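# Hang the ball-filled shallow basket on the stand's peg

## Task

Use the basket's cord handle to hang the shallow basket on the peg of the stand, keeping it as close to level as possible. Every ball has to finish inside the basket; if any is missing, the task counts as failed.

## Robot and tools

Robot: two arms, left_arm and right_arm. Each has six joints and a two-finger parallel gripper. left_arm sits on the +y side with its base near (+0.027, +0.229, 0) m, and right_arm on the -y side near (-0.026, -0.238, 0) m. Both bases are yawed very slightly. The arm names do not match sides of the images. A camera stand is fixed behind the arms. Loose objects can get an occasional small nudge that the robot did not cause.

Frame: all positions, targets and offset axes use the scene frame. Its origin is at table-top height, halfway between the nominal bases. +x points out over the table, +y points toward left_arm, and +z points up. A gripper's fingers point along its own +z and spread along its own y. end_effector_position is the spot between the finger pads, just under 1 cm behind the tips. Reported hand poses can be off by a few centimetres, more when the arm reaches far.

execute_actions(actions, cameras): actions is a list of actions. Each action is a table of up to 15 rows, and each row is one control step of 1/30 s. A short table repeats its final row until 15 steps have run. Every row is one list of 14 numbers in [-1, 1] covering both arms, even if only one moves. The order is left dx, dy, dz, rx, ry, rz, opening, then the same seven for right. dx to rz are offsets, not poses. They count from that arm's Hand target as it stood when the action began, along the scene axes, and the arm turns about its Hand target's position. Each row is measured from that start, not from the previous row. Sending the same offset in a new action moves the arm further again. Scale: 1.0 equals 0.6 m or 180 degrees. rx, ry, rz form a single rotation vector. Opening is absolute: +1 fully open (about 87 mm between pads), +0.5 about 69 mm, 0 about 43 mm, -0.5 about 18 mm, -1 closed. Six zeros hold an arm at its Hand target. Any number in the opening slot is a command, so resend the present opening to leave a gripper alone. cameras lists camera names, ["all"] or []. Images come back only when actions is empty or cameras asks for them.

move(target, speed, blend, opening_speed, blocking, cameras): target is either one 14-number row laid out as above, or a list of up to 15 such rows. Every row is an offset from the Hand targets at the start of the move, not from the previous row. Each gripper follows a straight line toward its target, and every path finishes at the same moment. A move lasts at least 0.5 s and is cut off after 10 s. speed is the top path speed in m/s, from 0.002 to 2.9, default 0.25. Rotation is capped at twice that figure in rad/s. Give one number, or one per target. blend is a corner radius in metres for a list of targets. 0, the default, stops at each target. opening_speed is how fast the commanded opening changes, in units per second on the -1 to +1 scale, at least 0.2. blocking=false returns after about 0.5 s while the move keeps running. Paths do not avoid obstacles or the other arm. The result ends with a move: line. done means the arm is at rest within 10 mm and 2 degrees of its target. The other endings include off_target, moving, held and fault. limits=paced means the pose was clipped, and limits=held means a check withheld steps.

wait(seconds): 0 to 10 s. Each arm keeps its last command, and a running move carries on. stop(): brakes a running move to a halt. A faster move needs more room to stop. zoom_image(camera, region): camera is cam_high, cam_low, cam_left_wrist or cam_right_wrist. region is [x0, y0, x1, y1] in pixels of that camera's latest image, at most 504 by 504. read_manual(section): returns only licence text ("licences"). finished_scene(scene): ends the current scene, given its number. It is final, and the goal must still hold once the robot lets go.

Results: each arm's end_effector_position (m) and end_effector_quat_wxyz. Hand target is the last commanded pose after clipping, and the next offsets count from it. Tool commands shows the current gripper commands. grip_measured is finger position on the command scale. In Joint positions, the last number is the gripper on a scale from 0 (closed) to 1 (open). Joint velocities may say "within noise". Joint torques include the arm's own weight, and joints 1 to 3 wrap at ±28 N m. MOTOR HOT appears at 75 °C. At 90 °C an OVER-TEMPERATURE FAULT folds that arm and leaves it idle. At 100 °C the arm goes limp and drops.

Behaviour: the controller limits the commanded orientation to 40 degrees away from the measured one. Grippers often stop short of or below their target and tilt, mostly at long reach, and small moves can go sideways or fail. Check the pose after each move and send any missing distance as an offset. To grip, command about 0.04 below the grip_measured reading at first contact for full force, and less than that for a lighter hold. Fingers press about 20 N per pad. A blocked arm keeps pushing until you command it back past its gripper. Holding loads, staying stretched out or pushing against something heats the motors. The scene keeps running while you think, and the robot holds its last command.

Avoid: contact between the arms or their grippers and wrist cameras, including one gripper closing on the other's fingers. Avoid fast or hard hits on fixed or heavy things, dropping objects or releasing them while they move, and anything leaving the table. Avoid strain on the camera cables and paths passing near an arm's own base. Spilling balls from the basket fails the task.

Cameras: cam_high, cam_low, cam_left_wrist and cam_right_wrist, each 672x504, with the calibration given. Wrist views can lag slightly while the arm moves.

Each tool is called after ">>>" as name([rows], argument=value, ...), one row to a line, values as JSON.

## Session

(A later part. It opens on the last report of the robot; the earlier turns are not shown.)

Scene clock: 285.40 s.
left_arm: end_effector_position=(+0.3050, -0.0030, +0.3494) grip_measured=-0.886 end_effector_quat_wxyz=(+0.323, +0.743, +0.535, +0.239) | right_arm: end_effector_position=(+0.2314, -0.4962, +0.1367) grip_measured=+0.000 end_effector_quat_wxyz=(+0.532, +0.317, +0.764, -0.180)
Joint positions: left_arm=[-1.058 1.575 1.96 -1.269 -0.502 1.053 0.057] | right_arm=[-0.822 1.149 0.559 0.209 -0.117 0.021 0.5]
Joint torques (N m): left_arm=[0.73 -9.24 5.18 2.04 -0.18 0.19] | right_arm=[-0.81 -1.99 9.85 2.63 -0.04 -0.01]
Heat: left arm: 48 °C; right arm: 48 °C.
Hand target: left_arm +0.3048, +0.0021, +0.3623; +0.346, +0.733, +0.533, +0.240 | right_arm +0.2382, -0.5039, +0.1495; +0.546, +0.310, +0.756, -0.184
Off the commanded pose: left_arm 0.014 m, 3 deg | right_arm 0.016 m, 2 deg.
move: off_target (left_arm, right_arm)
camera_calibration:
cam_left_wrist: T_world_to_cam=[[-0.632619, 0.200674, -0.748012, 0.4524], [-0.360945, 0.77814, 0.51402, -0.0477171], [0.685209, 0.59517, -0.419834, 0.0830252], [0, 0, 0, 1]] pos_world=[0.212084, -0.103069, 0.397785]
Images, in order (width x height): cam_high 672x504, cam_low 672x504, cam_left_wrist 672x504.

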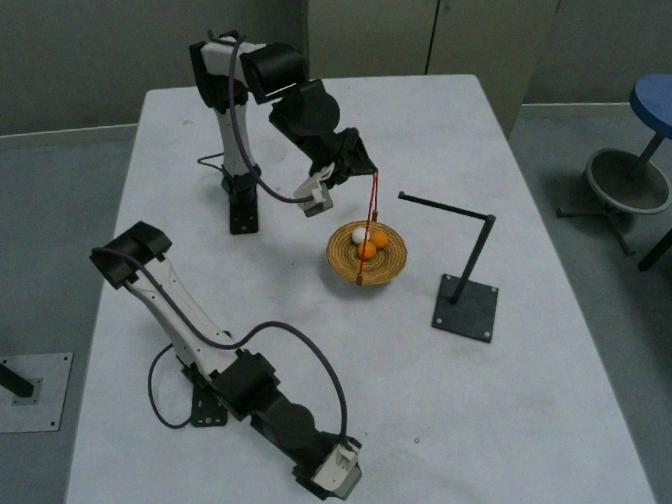

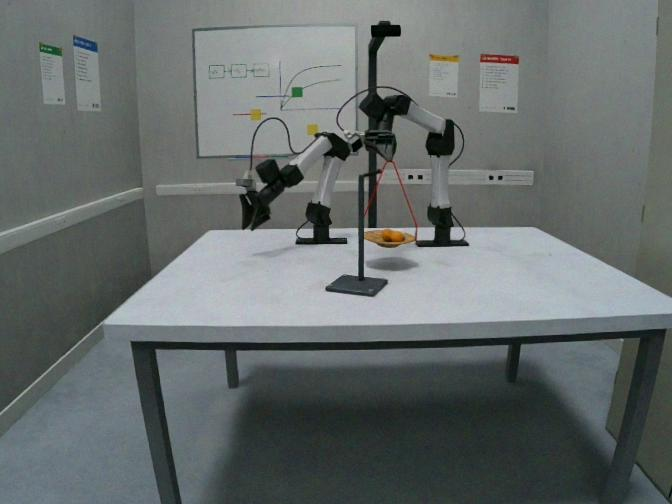

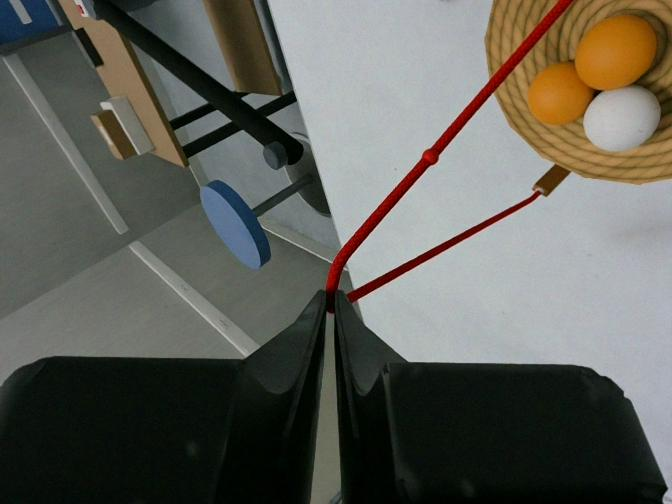

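>>> move(target=[0.028,-0.04,0.033,-0.0094,-0.026,0,-1,0,0,0,0,0,0,0], speed=0.06, cameras=["cam_high","cam_low","cam_left_wrist"])

>>> zoom_image(camera="cam_low", region=[335, 140, 425, 230])

>>> zoom_image(camera="cam_high", region=[330, 140, 510, 260])

Scene clock: 297.67 s.
left_arm: end_effector_position=(+0.3158, -0.0161, +0.3697) grip_measured=-0.886 end_effector_quat_wxyz=(+0.361, +0.728, +0.526, +0.251) | right_arm: end_effector_position=(+0.2314, -0.4962, +0.1367) grip_measured=+0.000 end_effector_quat_wxyz=(+0.532, +0.317, +0.764, -0.180)
Joint positions: left_arm=[-1.062 1.597 2.01 -1.203 -0.526 1.084 0.057] | right_arm=[-0.822 1.149 0.559 0.209 -0.117 0.021 0.5]
Joint torques (N m): left_arm=[-0.16 -4.98 8.51 2.17 -0.43 0.18] | right_arm=[-0.91 -2.18 9.73 2.56 -0.08 -0.03]
Heat: left arm: 46 °C; right arm: 48 °C.
Hand target: left_arm +0.3216, -0.0219, +0.3822; +0.379, +0.718, +0.522, +0.262 | right_arm +0.2382, -0.5039, +0.1495; +0.546, +0.310, +0.756, -0.184
Off the commanded pose: left_arm 0.015 m, 3 deg | right_arm 0.016 m, 2 deg.
move: off_target (left_arm, right_arm)
camera_calibration:
cam_left_wrist: T_world_to_cam=[[-0.575541, 0.168417, -0.800243, 0.477829], [-0.388973, 0.8044, 0.449044, -0.010672], [0.719342, 0.569716, -0.397455, 0.0724014], [0, 0, 0, 1]] pos_world=[0.218777, -0.113138, 0.415948]
Images, in order (width x height): cam_high 672x504, cam_low 672x504, cam_left_wrist 672x504.

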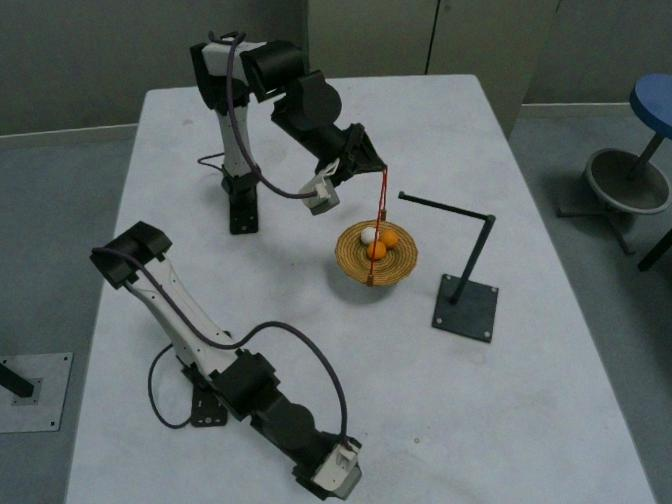

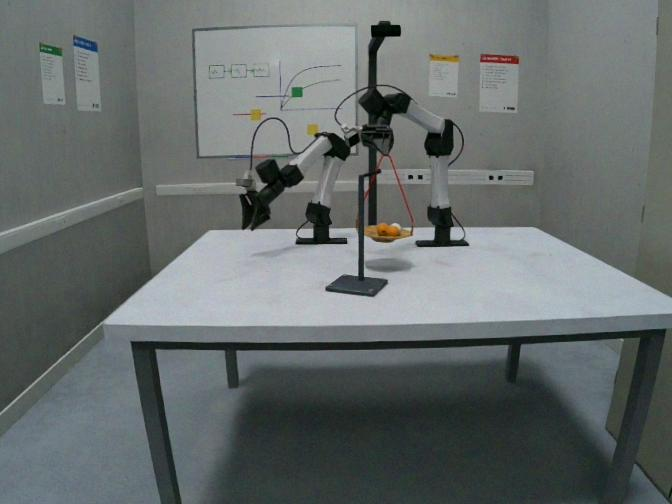

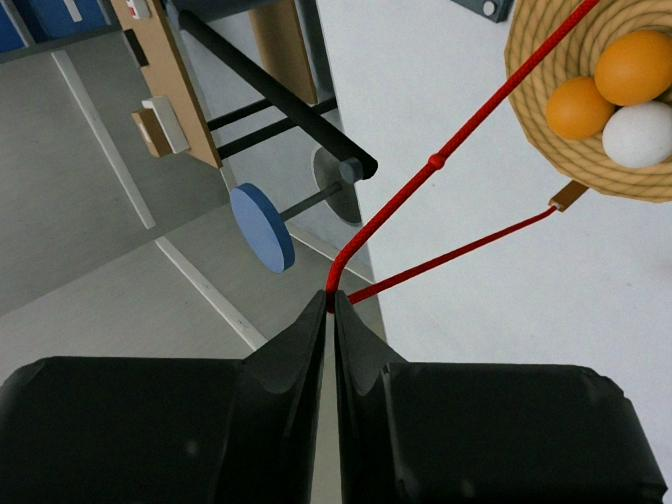

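Scaled by 5.600 from the camera's 672x504 image, which has a finer 960x720 frame.

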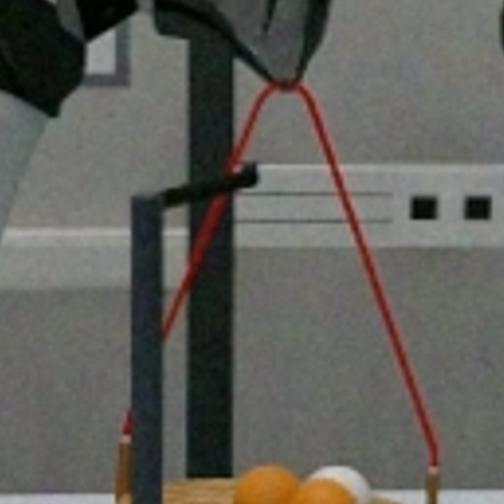

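Scaled by 2.800 from the camera's 672x504 image, which has a finer 960x720 frame.

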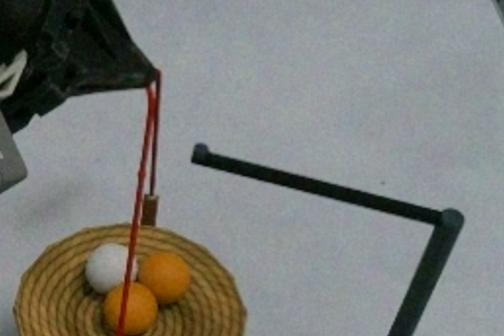

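>>> move(target=[0.087,-0.055,0,-0.0094,-0.026,0,-1,0,0,0,0,0,0,0], speed=0.06, cameras=["cam_high","cam_low","cam_left_wrist"])

>>> zoom_image(camera="cam_low", region=[335, 140, 425, 230])

>>> zoom_image(camera="cam_high", region=[330, 140, 510, 260])

Scene clock: 314.17 s.
left_arm: end_effector_position=(+0.3660, -0.0498, +0.3708) grip_measured=-0.886 end_effector_quat_wxyz=(+0.392, +0.712, +0.512, +0.278) | right_arm: end_effector_position=(+0.2314, -0.4962, +0.1367) grip_measured=+0.000 end_effector_quat_wxyz=(+0.532, +0.317, +0.764, -0.180)
Joint positions: left_arm=[-1.005 1.716 2.049 -1.005 -0.527 1.183 0.057] | right_arm=[-0.822 1.149 0.559 0.209 -0.117 0.021 0.5]
Joint torques (N m): left_arm=[0.7 -6.27 9.05 2.35 -0.21 0.19] | right_arm=[-0.8 -2.11 10.02 2.56 -0.04 -0.05]
Heat: left arm: 50 °C; right arm: 49 °C.
Hand target: left_arm +0.3738, -0.0550, +0.3820; +0.410, +0.701, +0.510, +0.283 | right_arm +0.2382, -0.5039, +0.1495; +0.546, +0.310, +0.756, -0.184
Off the commanded pose: left_arm 0.015 m, 3 deg | right_arm 0.016 m, 2 deg.
move: off_target (left_arm, right_arm)
camera_calibration:
cam_left_wrist: T_world_to_cam=[[-0.500449, 0.149114, -0.852828, 0.504278], [-0.427889, 0.813739, 0.39337, 0.0707476], [0.752637, 0.561777, -0.343431, 0.0233185], [0, 0, 0, 1]] pos_world=[0.265087, -0.145865, 0.41024]
Images, in order (width x height): cam_high 672x504, cam_low 672x504, cam_left_wrist 672x504.

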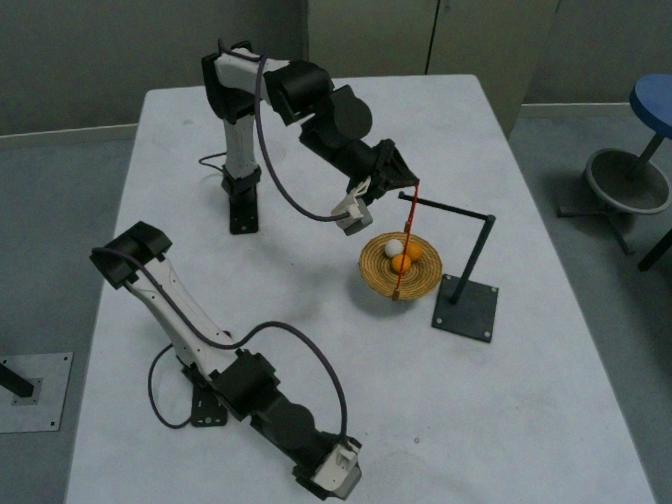

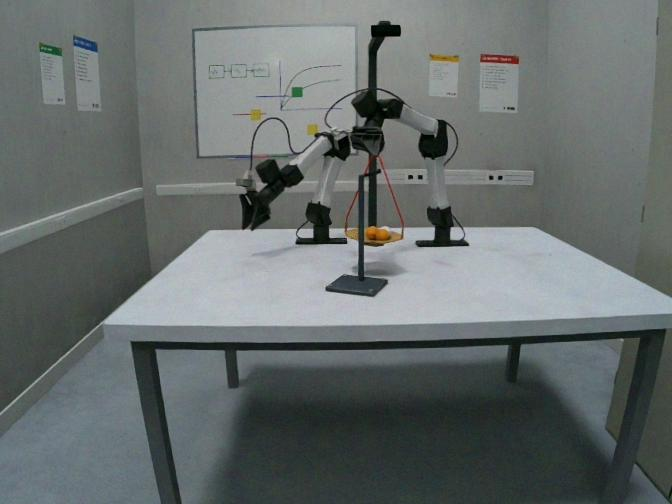

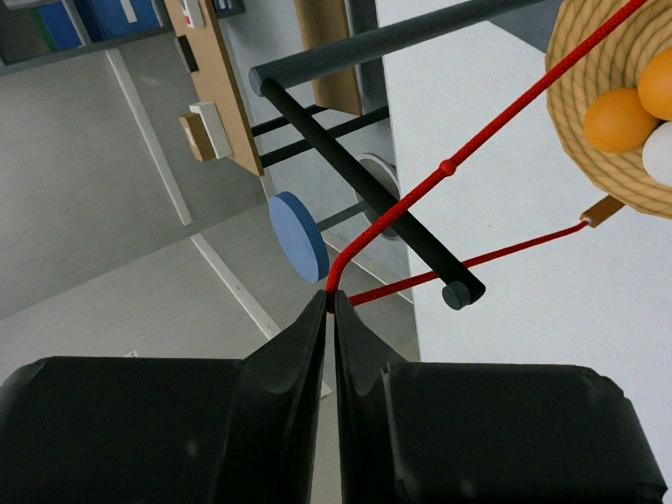

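Scaled by 5.600 from the camera's 672x504 image, which has a finer 960x720 frame.

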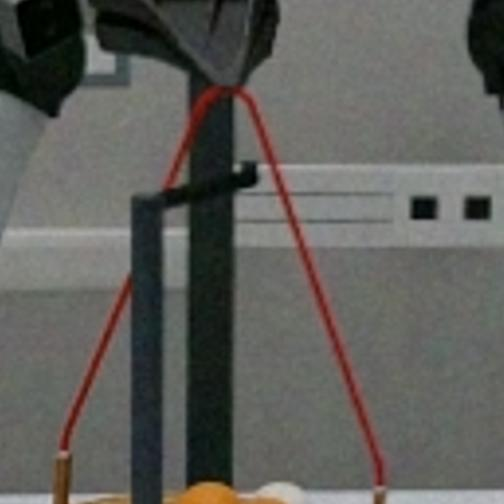

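Scaled by 2.800 from the camera's 672x504 image, which has a finer 960x720 frame.

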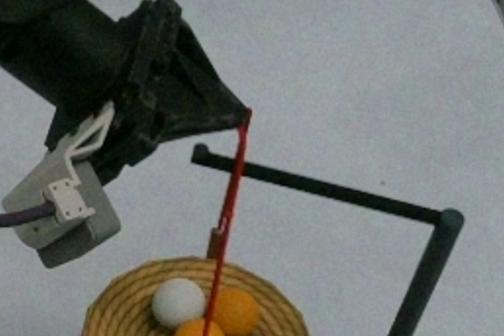

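>>> move(target=[0.077,-0.038,-0.02,-0.0094,-0.026,0,-1,0,0,0,0,0,0,0], speed=0.06, cameras=["cam_high","cam_low","cam_left_wrist"])

>>> zoom_image(camera="cam_low", region=[335, 140, 425, 230])

>>> zoom_image(camera="cam_high", region=[360, 140, 510, 240])

Scene clock: 326.07 s.
left_arm: end_effector_position=(+0.4124, -0.0725, +0.3733) grip_measured=-0.886 end_effector_quat_wxyz=(+0.437, +0.684, +0.500, +0.300) | right_arm: end_effector_position=(+0.2314, -0.4962, +0.1367) grip_measured=+0.000 end_effector_quat_wxyz=(+0.532, +0.317, +0.764, -0.180)
Joint positions: left_arm=[-0.949 1.791 2.034 -0.768 -0.512 1.264 0.057] | right_arm=[-0.822 1.149 0.559 0.209 -0.117 0.021 0.5]
Joint torques (N m): left_arm=[0.7 -7.42 6.22 2.54 -0.11 0.18] | right_arm=[-0.84 -2.11 9.88 2.55 -0.03 -0.05]
Heat: left arm: 51 °C; right arm: 49 °C.
Hand target: left_arm +0.4199, -0.0778, +0.3701; +0.441, +0.683, +0.497, +0.304 | right_arm +0.2382, -0.5039, +0.1495; +0.546, +0.310, +0.756, -0.184
Off the commanded pose: left_arm 0.010 m, 1 deg | right_arm 0.016 m, 2 deg.
move: off_target (right_arm)
camera_calibration:
cam_left_wrist: T_world_to_cam=[[-0.410436, 0.0971512, -0.906699, 0.512305], [-0.467305, 0.831417, 0.30062, 0.160292], [0.783051, 0.54709, -0.295844, -0.0292787], [0, 0, 0, 1]] pos_world=[0.3081, -0.167022, 0.407658]
Images, in order (width x height): cam_high 672x504, cam_low 672x504, cam_left_wrist 672x504.

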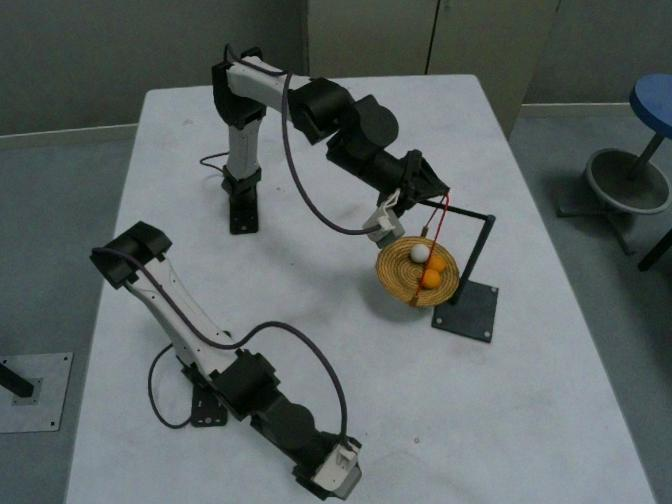

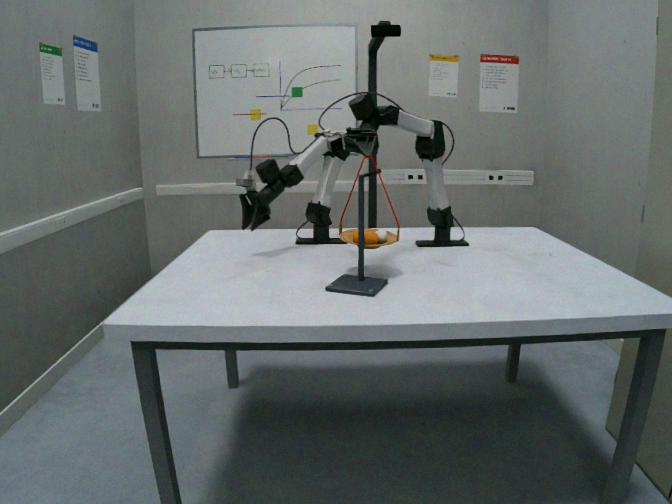

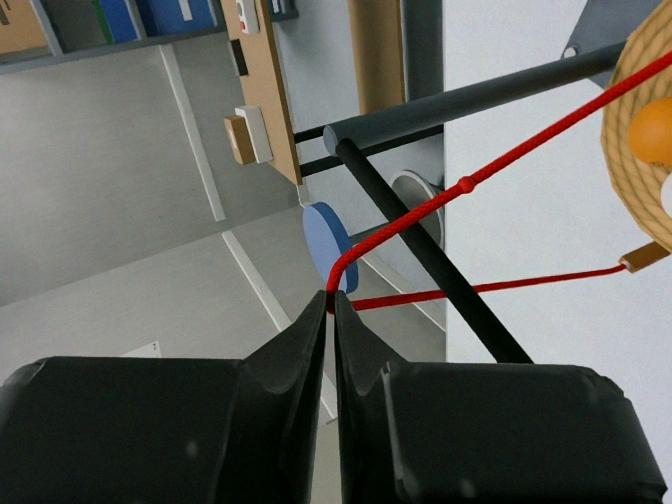

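Scaled by 5.600 from the camera's 672x504 image, which has a finer 960x720 frame.

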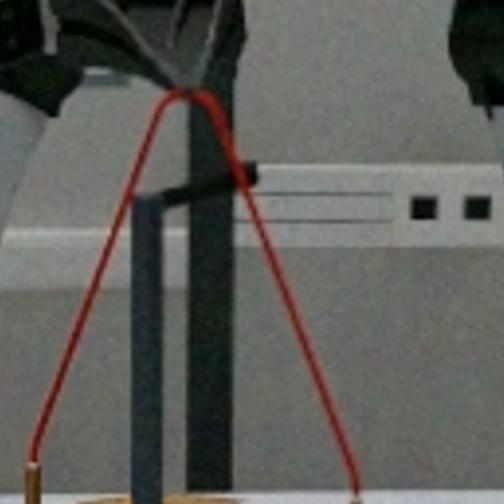

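Scaled by 3.360 from the camera's 672x504 image, which has a finer 960x720 frame.

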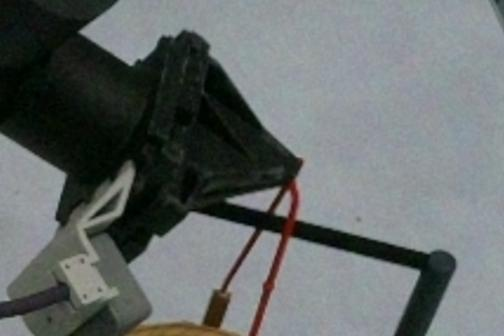

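>>> move(target=[-0.06,0.025,-0.02,0,0,0,-1,0,0,0,0,0,0,0], speed=0.05, cameras=["cam_high","cam_low","cam_left_wrist"])

>>> zoom_image(camera="cam_low", region=[335, 140, 425, 230])

>>> zoom_image(camera="cam_high", region=[360, 140, 510, 240])

Scene clock: 338.23 s.
left_arm: end_effector_position=(+0.3889, -0.0687, +0.3360) grip_measured=-0.886 end_effector_quat_wxyz=(+0.412, +0.704, +0.495, +0.298) | right_arm: end_effector_position=(+0.2314, -0.4962, +0.1367) grip_measured=+0.000 end_effector_quat_wxyz=(+0.532, +0.317, +0.764, -0.180)
Joint positions: left_arm=[-0.992 1.697 1.807 -0.706 -0.539 1.25 0.057] | right_arm=[-0.822 1.149 0.559 0.209 -0.117 0.021 0.5]
Joint torques (N m): left_arm=[-0.32 -12.23 6.19 2.43 -0.35 -0.03] | right_arm=[-0.94 -1.98 9.89 2.61 -0.07 -0.02]
Heat: left arm: 49 °C; right arm: 49 °C.
Hand target: left_arm +0.3839, -0.0628, +0.3581; +0.441, +0.683, +0.497, +0.304 | right_arm +0.2381, -0.5038, +0.1494; +0.546, +0.310, +0.757, -0.184
Off the commanded pose: left_arm 0.023 m, 4 deg | right_arm 0.016 m, 2 deg.
move: off_target (left_arm, right_arm)
camera_calibration:
cam_left_wrist: T_world_to_cam=[[-0.440458, 0.151479, -0.884901, 0.476512], [-0.443872, 0.82002, 0.361309, 0.12703], [0.780368, 0.551925, -0.293947, -0.0233142], [0, 0, 0, 1]] pos_world=[0.284463, -0.163482, 0.368916]
Images, in order (width x height): cam_high 672x504, cam_low 672x504, cam_left_wrist 672x504.

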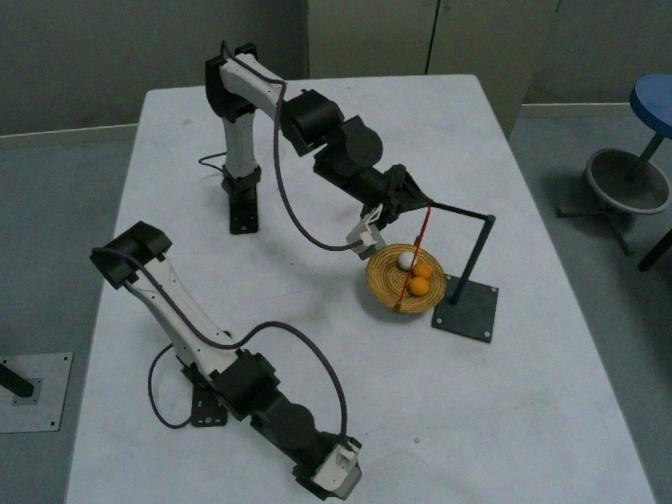

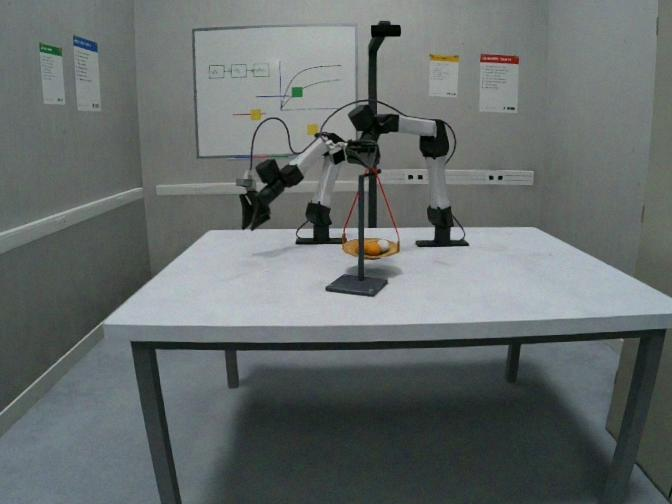

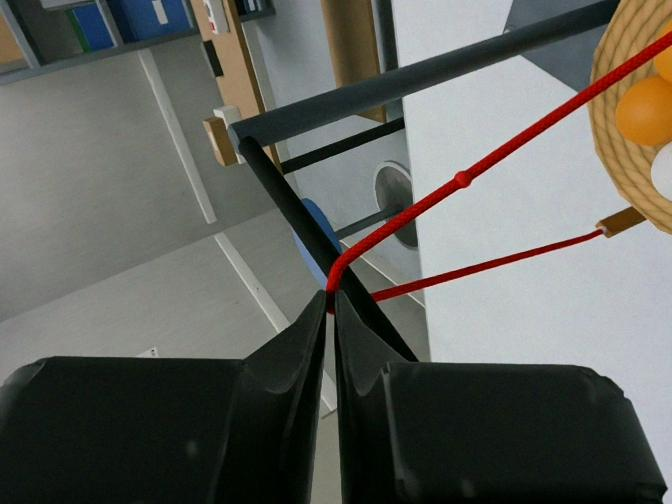

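Scaled by 5.600 from the camera's 672x504 image, which has a finer 960x720 frame.

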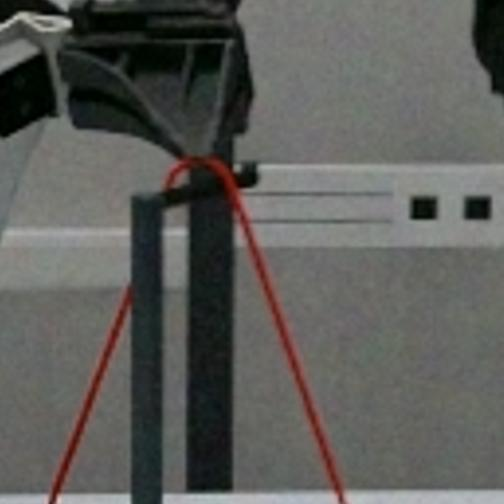

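Scaled by 3.360 from the camera's 672x504 image, which has a finer 960x720 frame.

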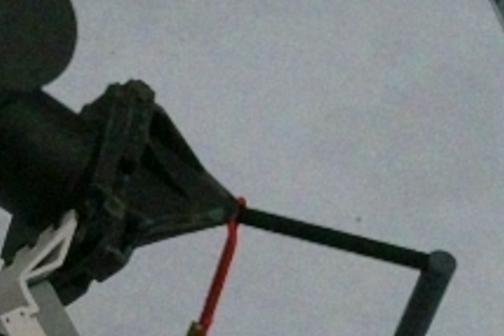

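>>> move(target=[0,0,-0.01,0,0,0,-1,0,0,0,0,0,0,0], speed=0.03, cameras=["cam_high","cam_low","cam_left_wrist"])

>>> zoom_image(camera="cam_low", region=[355, 150, 405, 190])

>>> zoom_image(camera="cam_left_wrist", region=[220, 110, 460, 350])

Scene clock: 356.73 s.
left_arm: end_effector_position=(+0.3894, -0.0682, +0.3321) grip_measured=-0.886 end_effector_quat_wxyz=(+0.415, +0.701, +0.496, +0.301) | right_arm: end_effector_position=(+0.2314, -0.4962, +0.1367) grip_measured=+0.000 end_effector_quat_wxyz=(+0.532, +0.317, +0.764, -0.180)
Joint positions: left_arm=[-0.992 1.688 1.773 -0.674 -0.545 1.248 0.057] | right_arm=[-0.822 1.149 0.559 0.209 -0.117 0.021 0.5]
Joint torques (N m): left_arm=[-0.32 -12.12 6.09 2.38 -0.29 -0.02] | right_arm=[-0.66 -2.21 9.89 2.53 -0.08 -0.04]
Heat: left arm: 47 °C; right arm: 50 °C.
Hand target: left_arm +0.3840, -0.0628, +0.3520; +0.441, +0.683, +0.497, +0.304 | right_arm +0.2381, -0.5038, +0.1494; +0.546, +0.310, +0.757, -0.184
Off the commanded pose: left_arm 0.021 m, 4 deg | right_arm 0.016 m, 2 deg.
move: off_target (left_arm, right_arm)
camera_calibration:
cam_left_wrist: T_world_to_cam=[[-0.435344, 0.144401, -0.888608, 0.471879], [-0.450645, 0.819533, 0.353955, 0.133356], [0.779355, 0.554539, -0.291705, -0.0253335], [0, 0, 0, 1]] pos_world=[0.28527, -0.163381, 0.364723]
Images, in order (width x height): cam_high 672x504, cam_low 672x504, cam_left_wrist 672x504.

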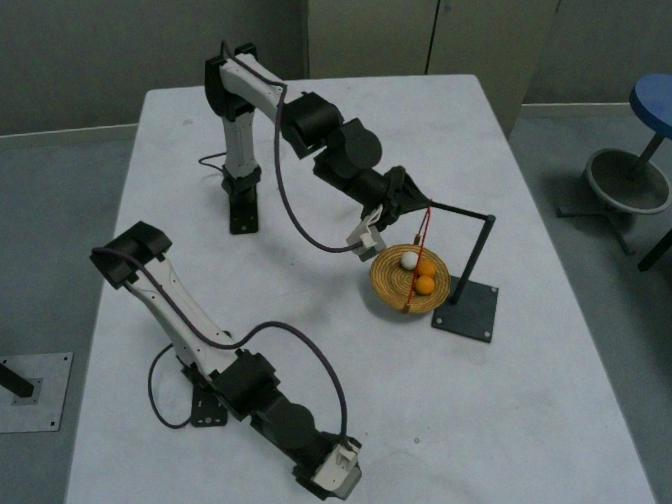

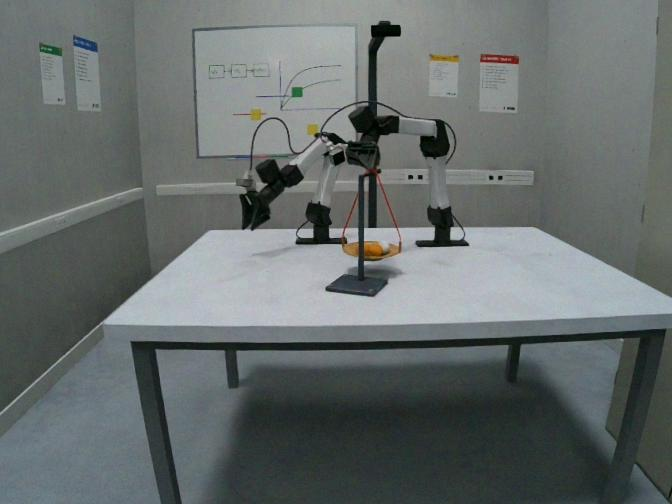

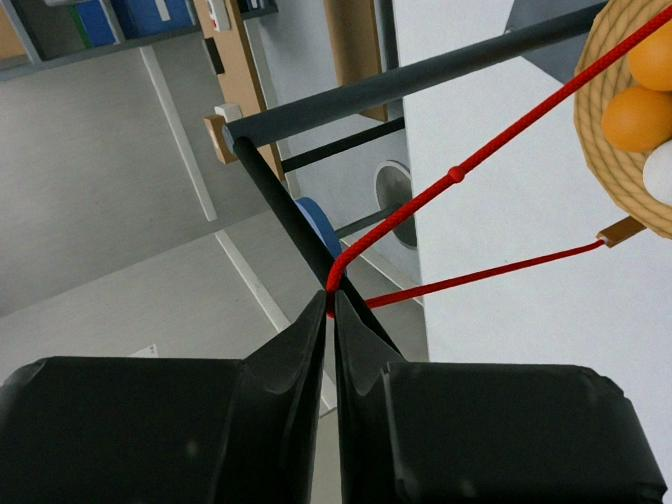

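Scaled by 10.080 from the camera's 672x504 image, which has a finer 960x720 frame.

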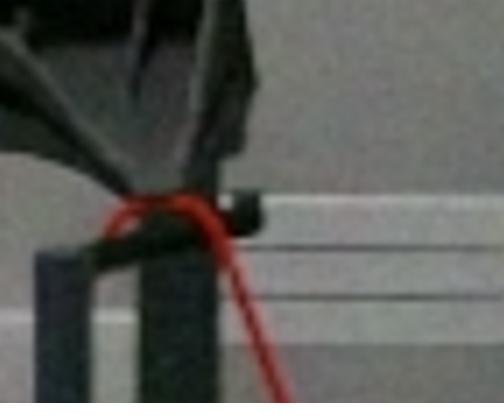

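Scaled by 2.100 from the camera's 672x504 image, which has a finer 960x720 frame.

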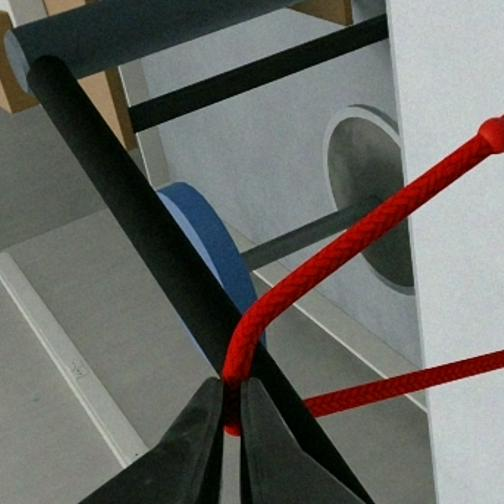

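>>> move(target=[0,0,-0.01,0,0,0,-1,0,0,0,0,0,0,0], speed=0.03, cameras=["cam_high","cam_low","cam_left_wrist"])

>>> zoom_image(camera="cam_low", region=[355, 150, 405, 190])

>>> zoom_image(camera="cam_left_wrist", region=[220, 110, 460, 350])

Scene clock: 365.20 s.
left_arm: end_effector_position=(+0.3898, -0.0683, +0.3305) grip_measured=-0.886 end_effector_quat_wxyz=(+0.422, +0.696, +0.497, +0.301) | right_arm: end_effector_position=(+0.2314, -0.4962, +0.1367) grip_measured=+0.000 end_effector_quat_wxyz=(+0.532, +0.317, +0.764, -0.180)
Joint positions: left_arm=[-0.992 1.676 1.741 -0.638 -0.546 1.248 0.057] | right_arm=[-0.822 1.149 0.559 0.209 -0.117 0.021 0.5]
Joint torques (N m): left_arm=[-0.32 -11.73 6 2.29 -0.27 -0.01] | right_arm=[-0.68 -2.13 9.96 2.63 -0.07 -0.04]
Heat: left arm: 47 °C; right arm: 50 °C.
Hand target: left_arm +0.3839, -0.0628, +0.3461; +0.441, +0.683, +0.497, +0.304 | right_arm +0.2381, -0.5038, +0.1494; +0.546, +0.310, +0.757, -0.184
Off the commanded pose: left_arm 0.017 m, 3 deg | right_arm 0.016 m, 2 deg.
move: off_target (left_arm, right_arm)
camera_calibration:
cam_left_wrist: T_world_to_cam=[[-0.426503, 0.132285, -0.89476, 0.468491], [-0.455181, 0.823458, 0.338714, 0.141182], [0.781604, 0.551741, -0.290994, -0.0272566], [0, 0, 0, 1]] pos_world=[0.28538, -0.163194, 0.363435]
Images, in order (width x height): cam_high 672x504, cam_low 672x504, cam_left_wrist 672x504.

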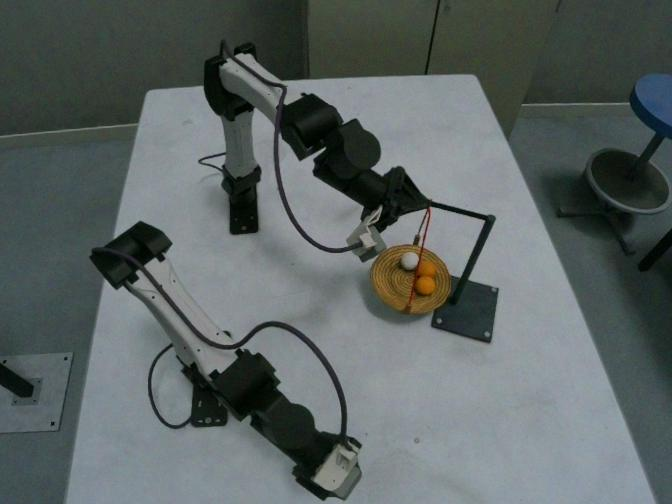

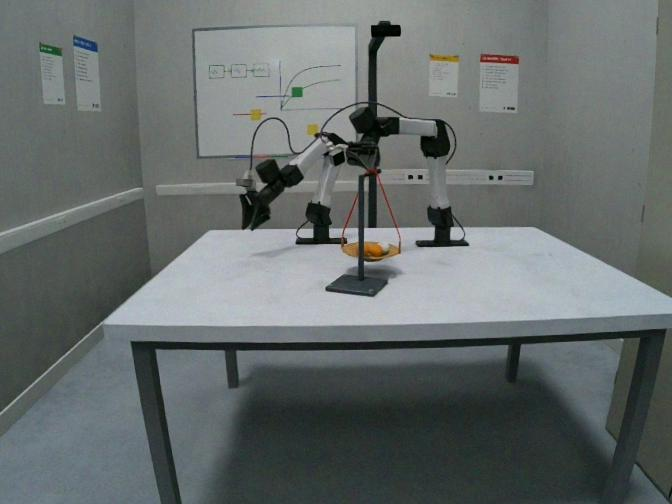

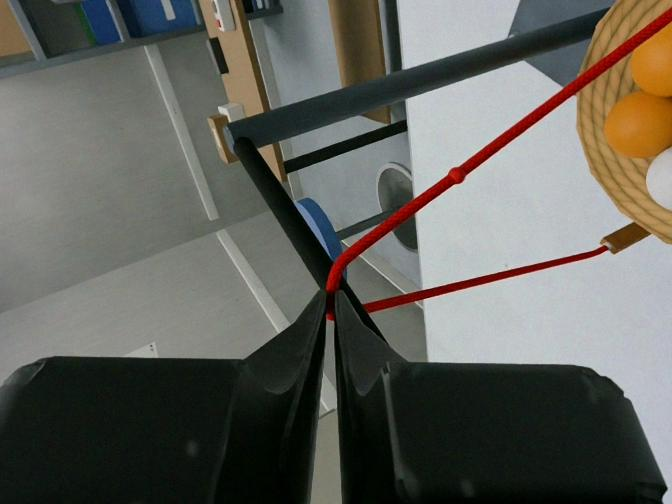

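Scaled by 10.080 from the camera's 672x504 image, which has a finer 960x720 frame.

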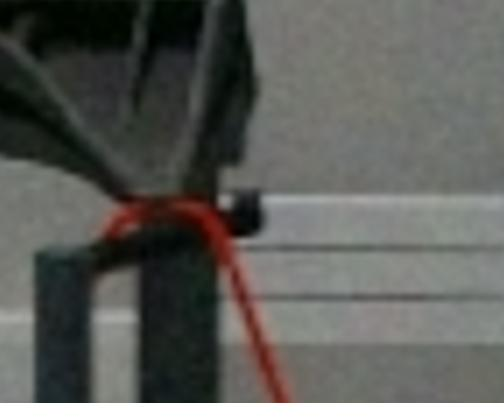

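Scaled by 2.100 from the camera's 672x504 image, which has a finer 960x720 frame.

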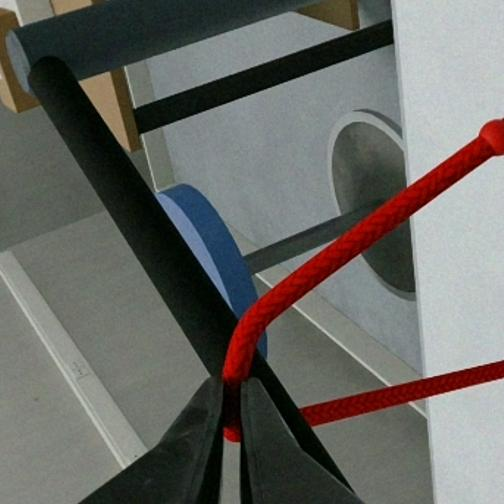

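>>> move(target=[0,0,0.008,0,0,0,-0.74,0,0,0,0,0,0,0], speed=0.03, opening_speed=0.3, cameras=["cam_high","cam_low","cam_left_wrist"])

>>> zoom_image(camera="cam_low", region=[355, 150, 405, 190])

>>> zoom_image(camera="cam_left_wrist", region=[220, 110, 460, 350])

Scene clock: 372.17 s.
left_arm: end_effector_position=(+0.3898, -0.0682, +0.3306) grip_measured=-0.740 end_effector_quat_wxyz=(+0.422, +0.696, +0.497, +0.301) | right_arm: end_effector_position=(+0.2314, -0.4962, +0.1367) grip_measured=+0.000 end_effector_quat_wxyz=(+0.532, +0.317, +0.764, -0.180)
Joint positions: left_arm=[-0.992 1.676 1.741 -0.638 -0.547 1.248 0.13] | right_arm=[-0.822 1.149 0.559 0.209 -0.117 0.021 0.5]
Joint torques (N m): left_arm=[-0.31 -11.28 7.95 2.11 -0.26 0] | right_arm=[-0.77 -1.98 10.13 2.6 -0.05 0.04]
Heat: left arm: 47 °C; right arm: 50 °C.
Hand target: left_arm +0.3839, -0.0627, +0.3509; +0.441, +0.683, +0.497, +0.304 | right_arm +0.2381, -0.5038, +0.1494; +0.546, +0.310, +0.757, -0.184
Off the commanded pose: left_arm 0.022 m, 3 deg | right_arm 0.016 m, 2 deg.
move: off_target (left_arm, right_arm)
camera_calibration:
cam_left_wrist: T_world_to_cam=[[-0.426275, 0.13225, -0.894874, 0.468505], [-0.455818, 0.823082, 0.33877, 0.141327], [0.781358, 0.552309, -0.290578, -0.0273237], [0, 0, 0, 1]] pos_world=[0.285481, -0.163193, 0.363435]
Images, in order (width x height): cam_high 672x504, cam_low 672x504, cam_left_wrist 672x504.

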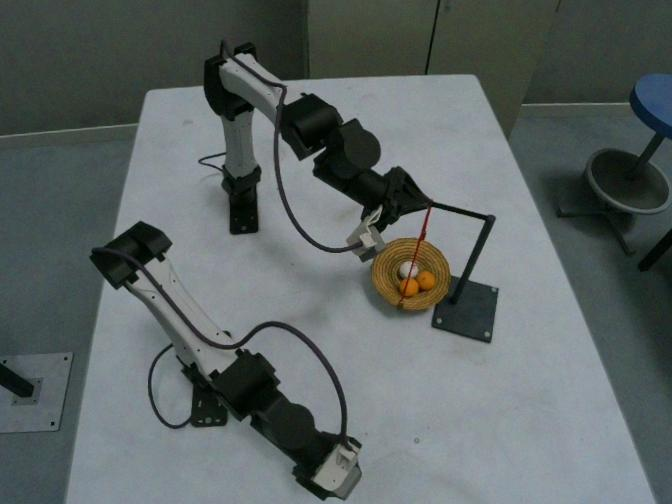

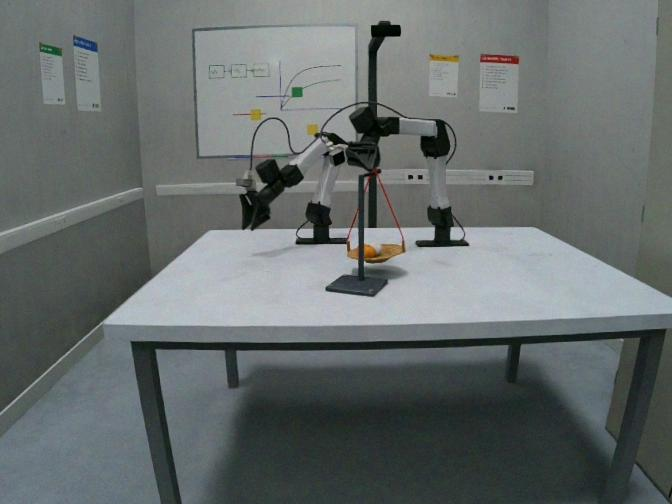

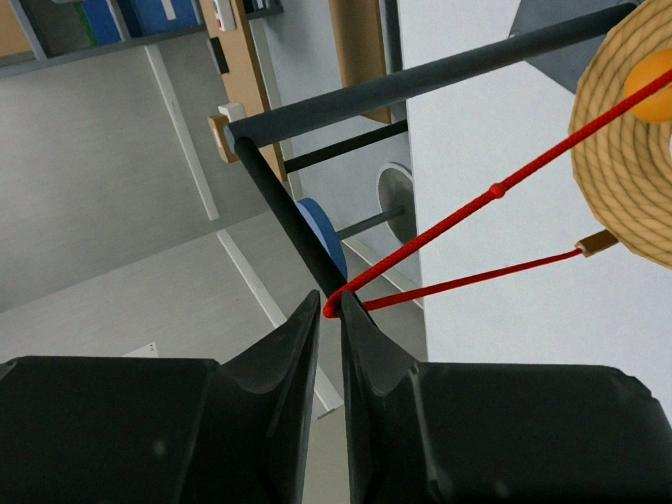

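Scaled by 10.080 from the camera's 672x504 image, which has a finer 960x720 frame.

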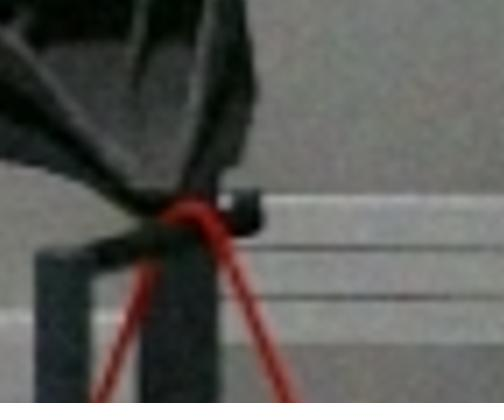

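Scaled by 2.100 from the camera's 672x504 image, which has a finer 960x720 frame.

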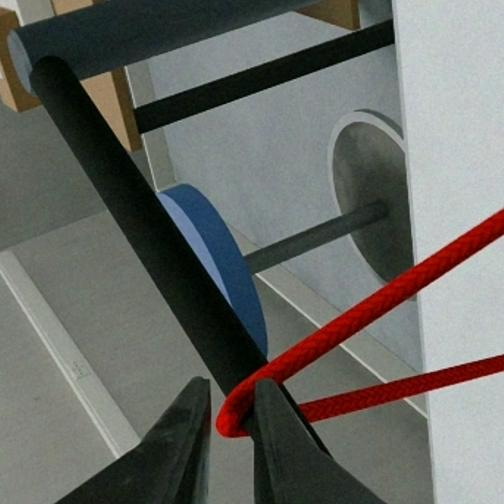

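>>> move(target=[-0.02,0.0085,0.003,0,0,0,-0.74,0,0,0,0,0,0,0], speed=0.03, cameras=["cam_high","cam_low","cam_left_wrist"])

>>> zoom_image(camera="cam_low", region=[335, 150, 415, 270])

>>> zoom_image(camera="cam_left_wrist", region=[220, 110, 460, 350])

Scene clock: 384.60 s.
left_arm: end_effector_position=(+0.3794, -0.0663, +0.3472) grip_measured=-0.740 end_effector_quat_wxyz=(+0.439, +0.687, +0.494, +0.302) | right_arm: end_effector_position=(+0.2314, -0.4962, +0.1367) grip_measured=+0.000 end_effector_quat_wxyz=(+0.532, +0.317, +0.764, -0.180)
Joint positions: left_arm=[-1.013 1.639 1.741 -0.638 -0.563 1.243 0.13] | right_arm=[-0.822 1.149 0.559 0.209 -0.117 0.021 0.5]
Joint torques (N m): left_arm=[-0.28 -10.76 5.6 1.98 -0.26 -0.07] | right_arm=[-0.94 -2.37 10.03 2.63 -0.11 -0.09]
Heat: left arm: 49 °C; right arm: 50 °C.
Hand target: left_arm +0.3721, -0.0576, +0.3526; +0.441, +0.682, +0.497, +0.304 | right_arm +0.2381, -0.5038, +0.1494; +0.546, +0.310, +0.757, -0.184
Off the commanded pose: left_arm 0.013 m, 1 deg | right_arm 0.016 m, 2 deg.
move: off_target (left_arm, right_arm)
camera_calibration:
cam_left_wrist: T_world_to_cam=[[-0.4019, 0.106808, -0.909433, 0.472801], [-0.460249, 0.835039, 0.301466, 0.144747], [0.791611, 0.539724, -0.286444, -0.0215636], [0, 0, 0, 1]] pos_world=[0.273708, -0.15973, 0.380167]
Images, in order (width x height): cam_high 672x504, cam_low 672x504, cam_left_wrist 672x504.

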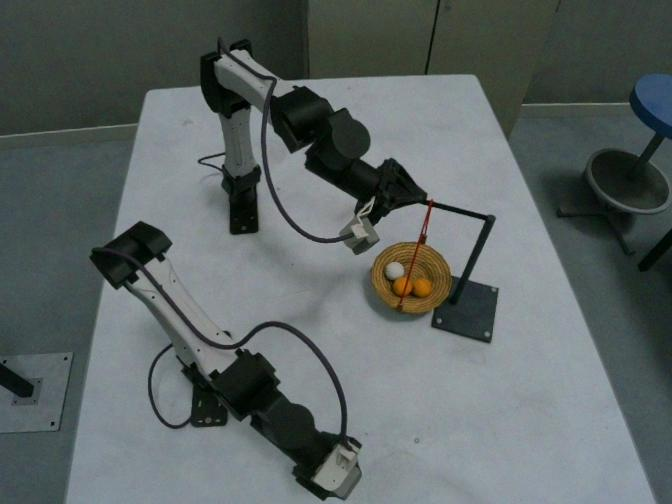

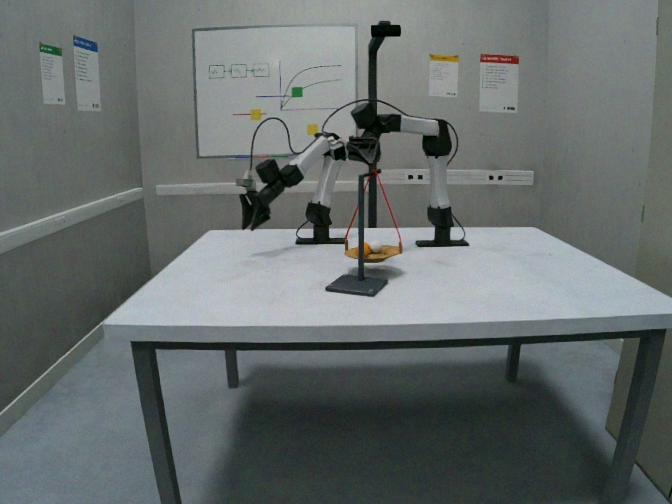

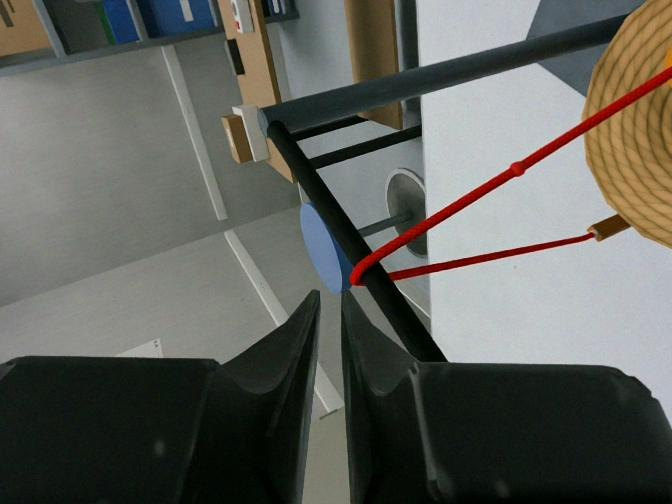

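Scaled by 4.200 from the camera's 672x504 image, which has a finer 960x720 frame.

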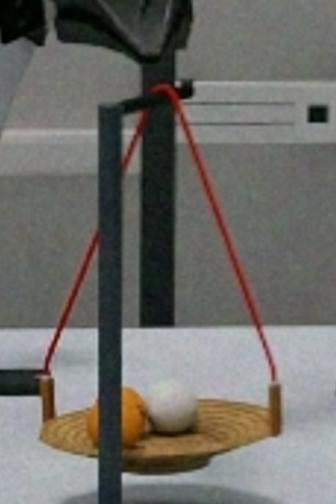

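Scaled by 2.100 from the camera's 672x504 image, which has a finer 960x720 frame.

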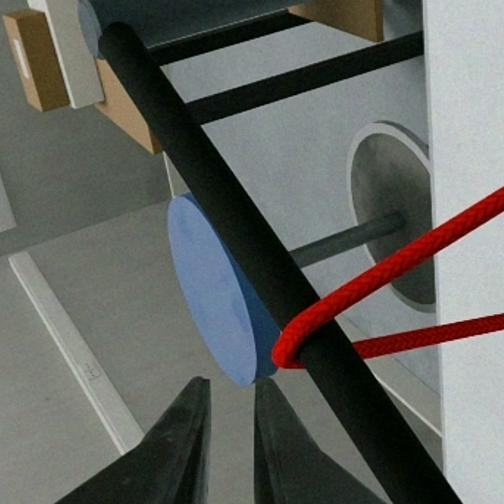

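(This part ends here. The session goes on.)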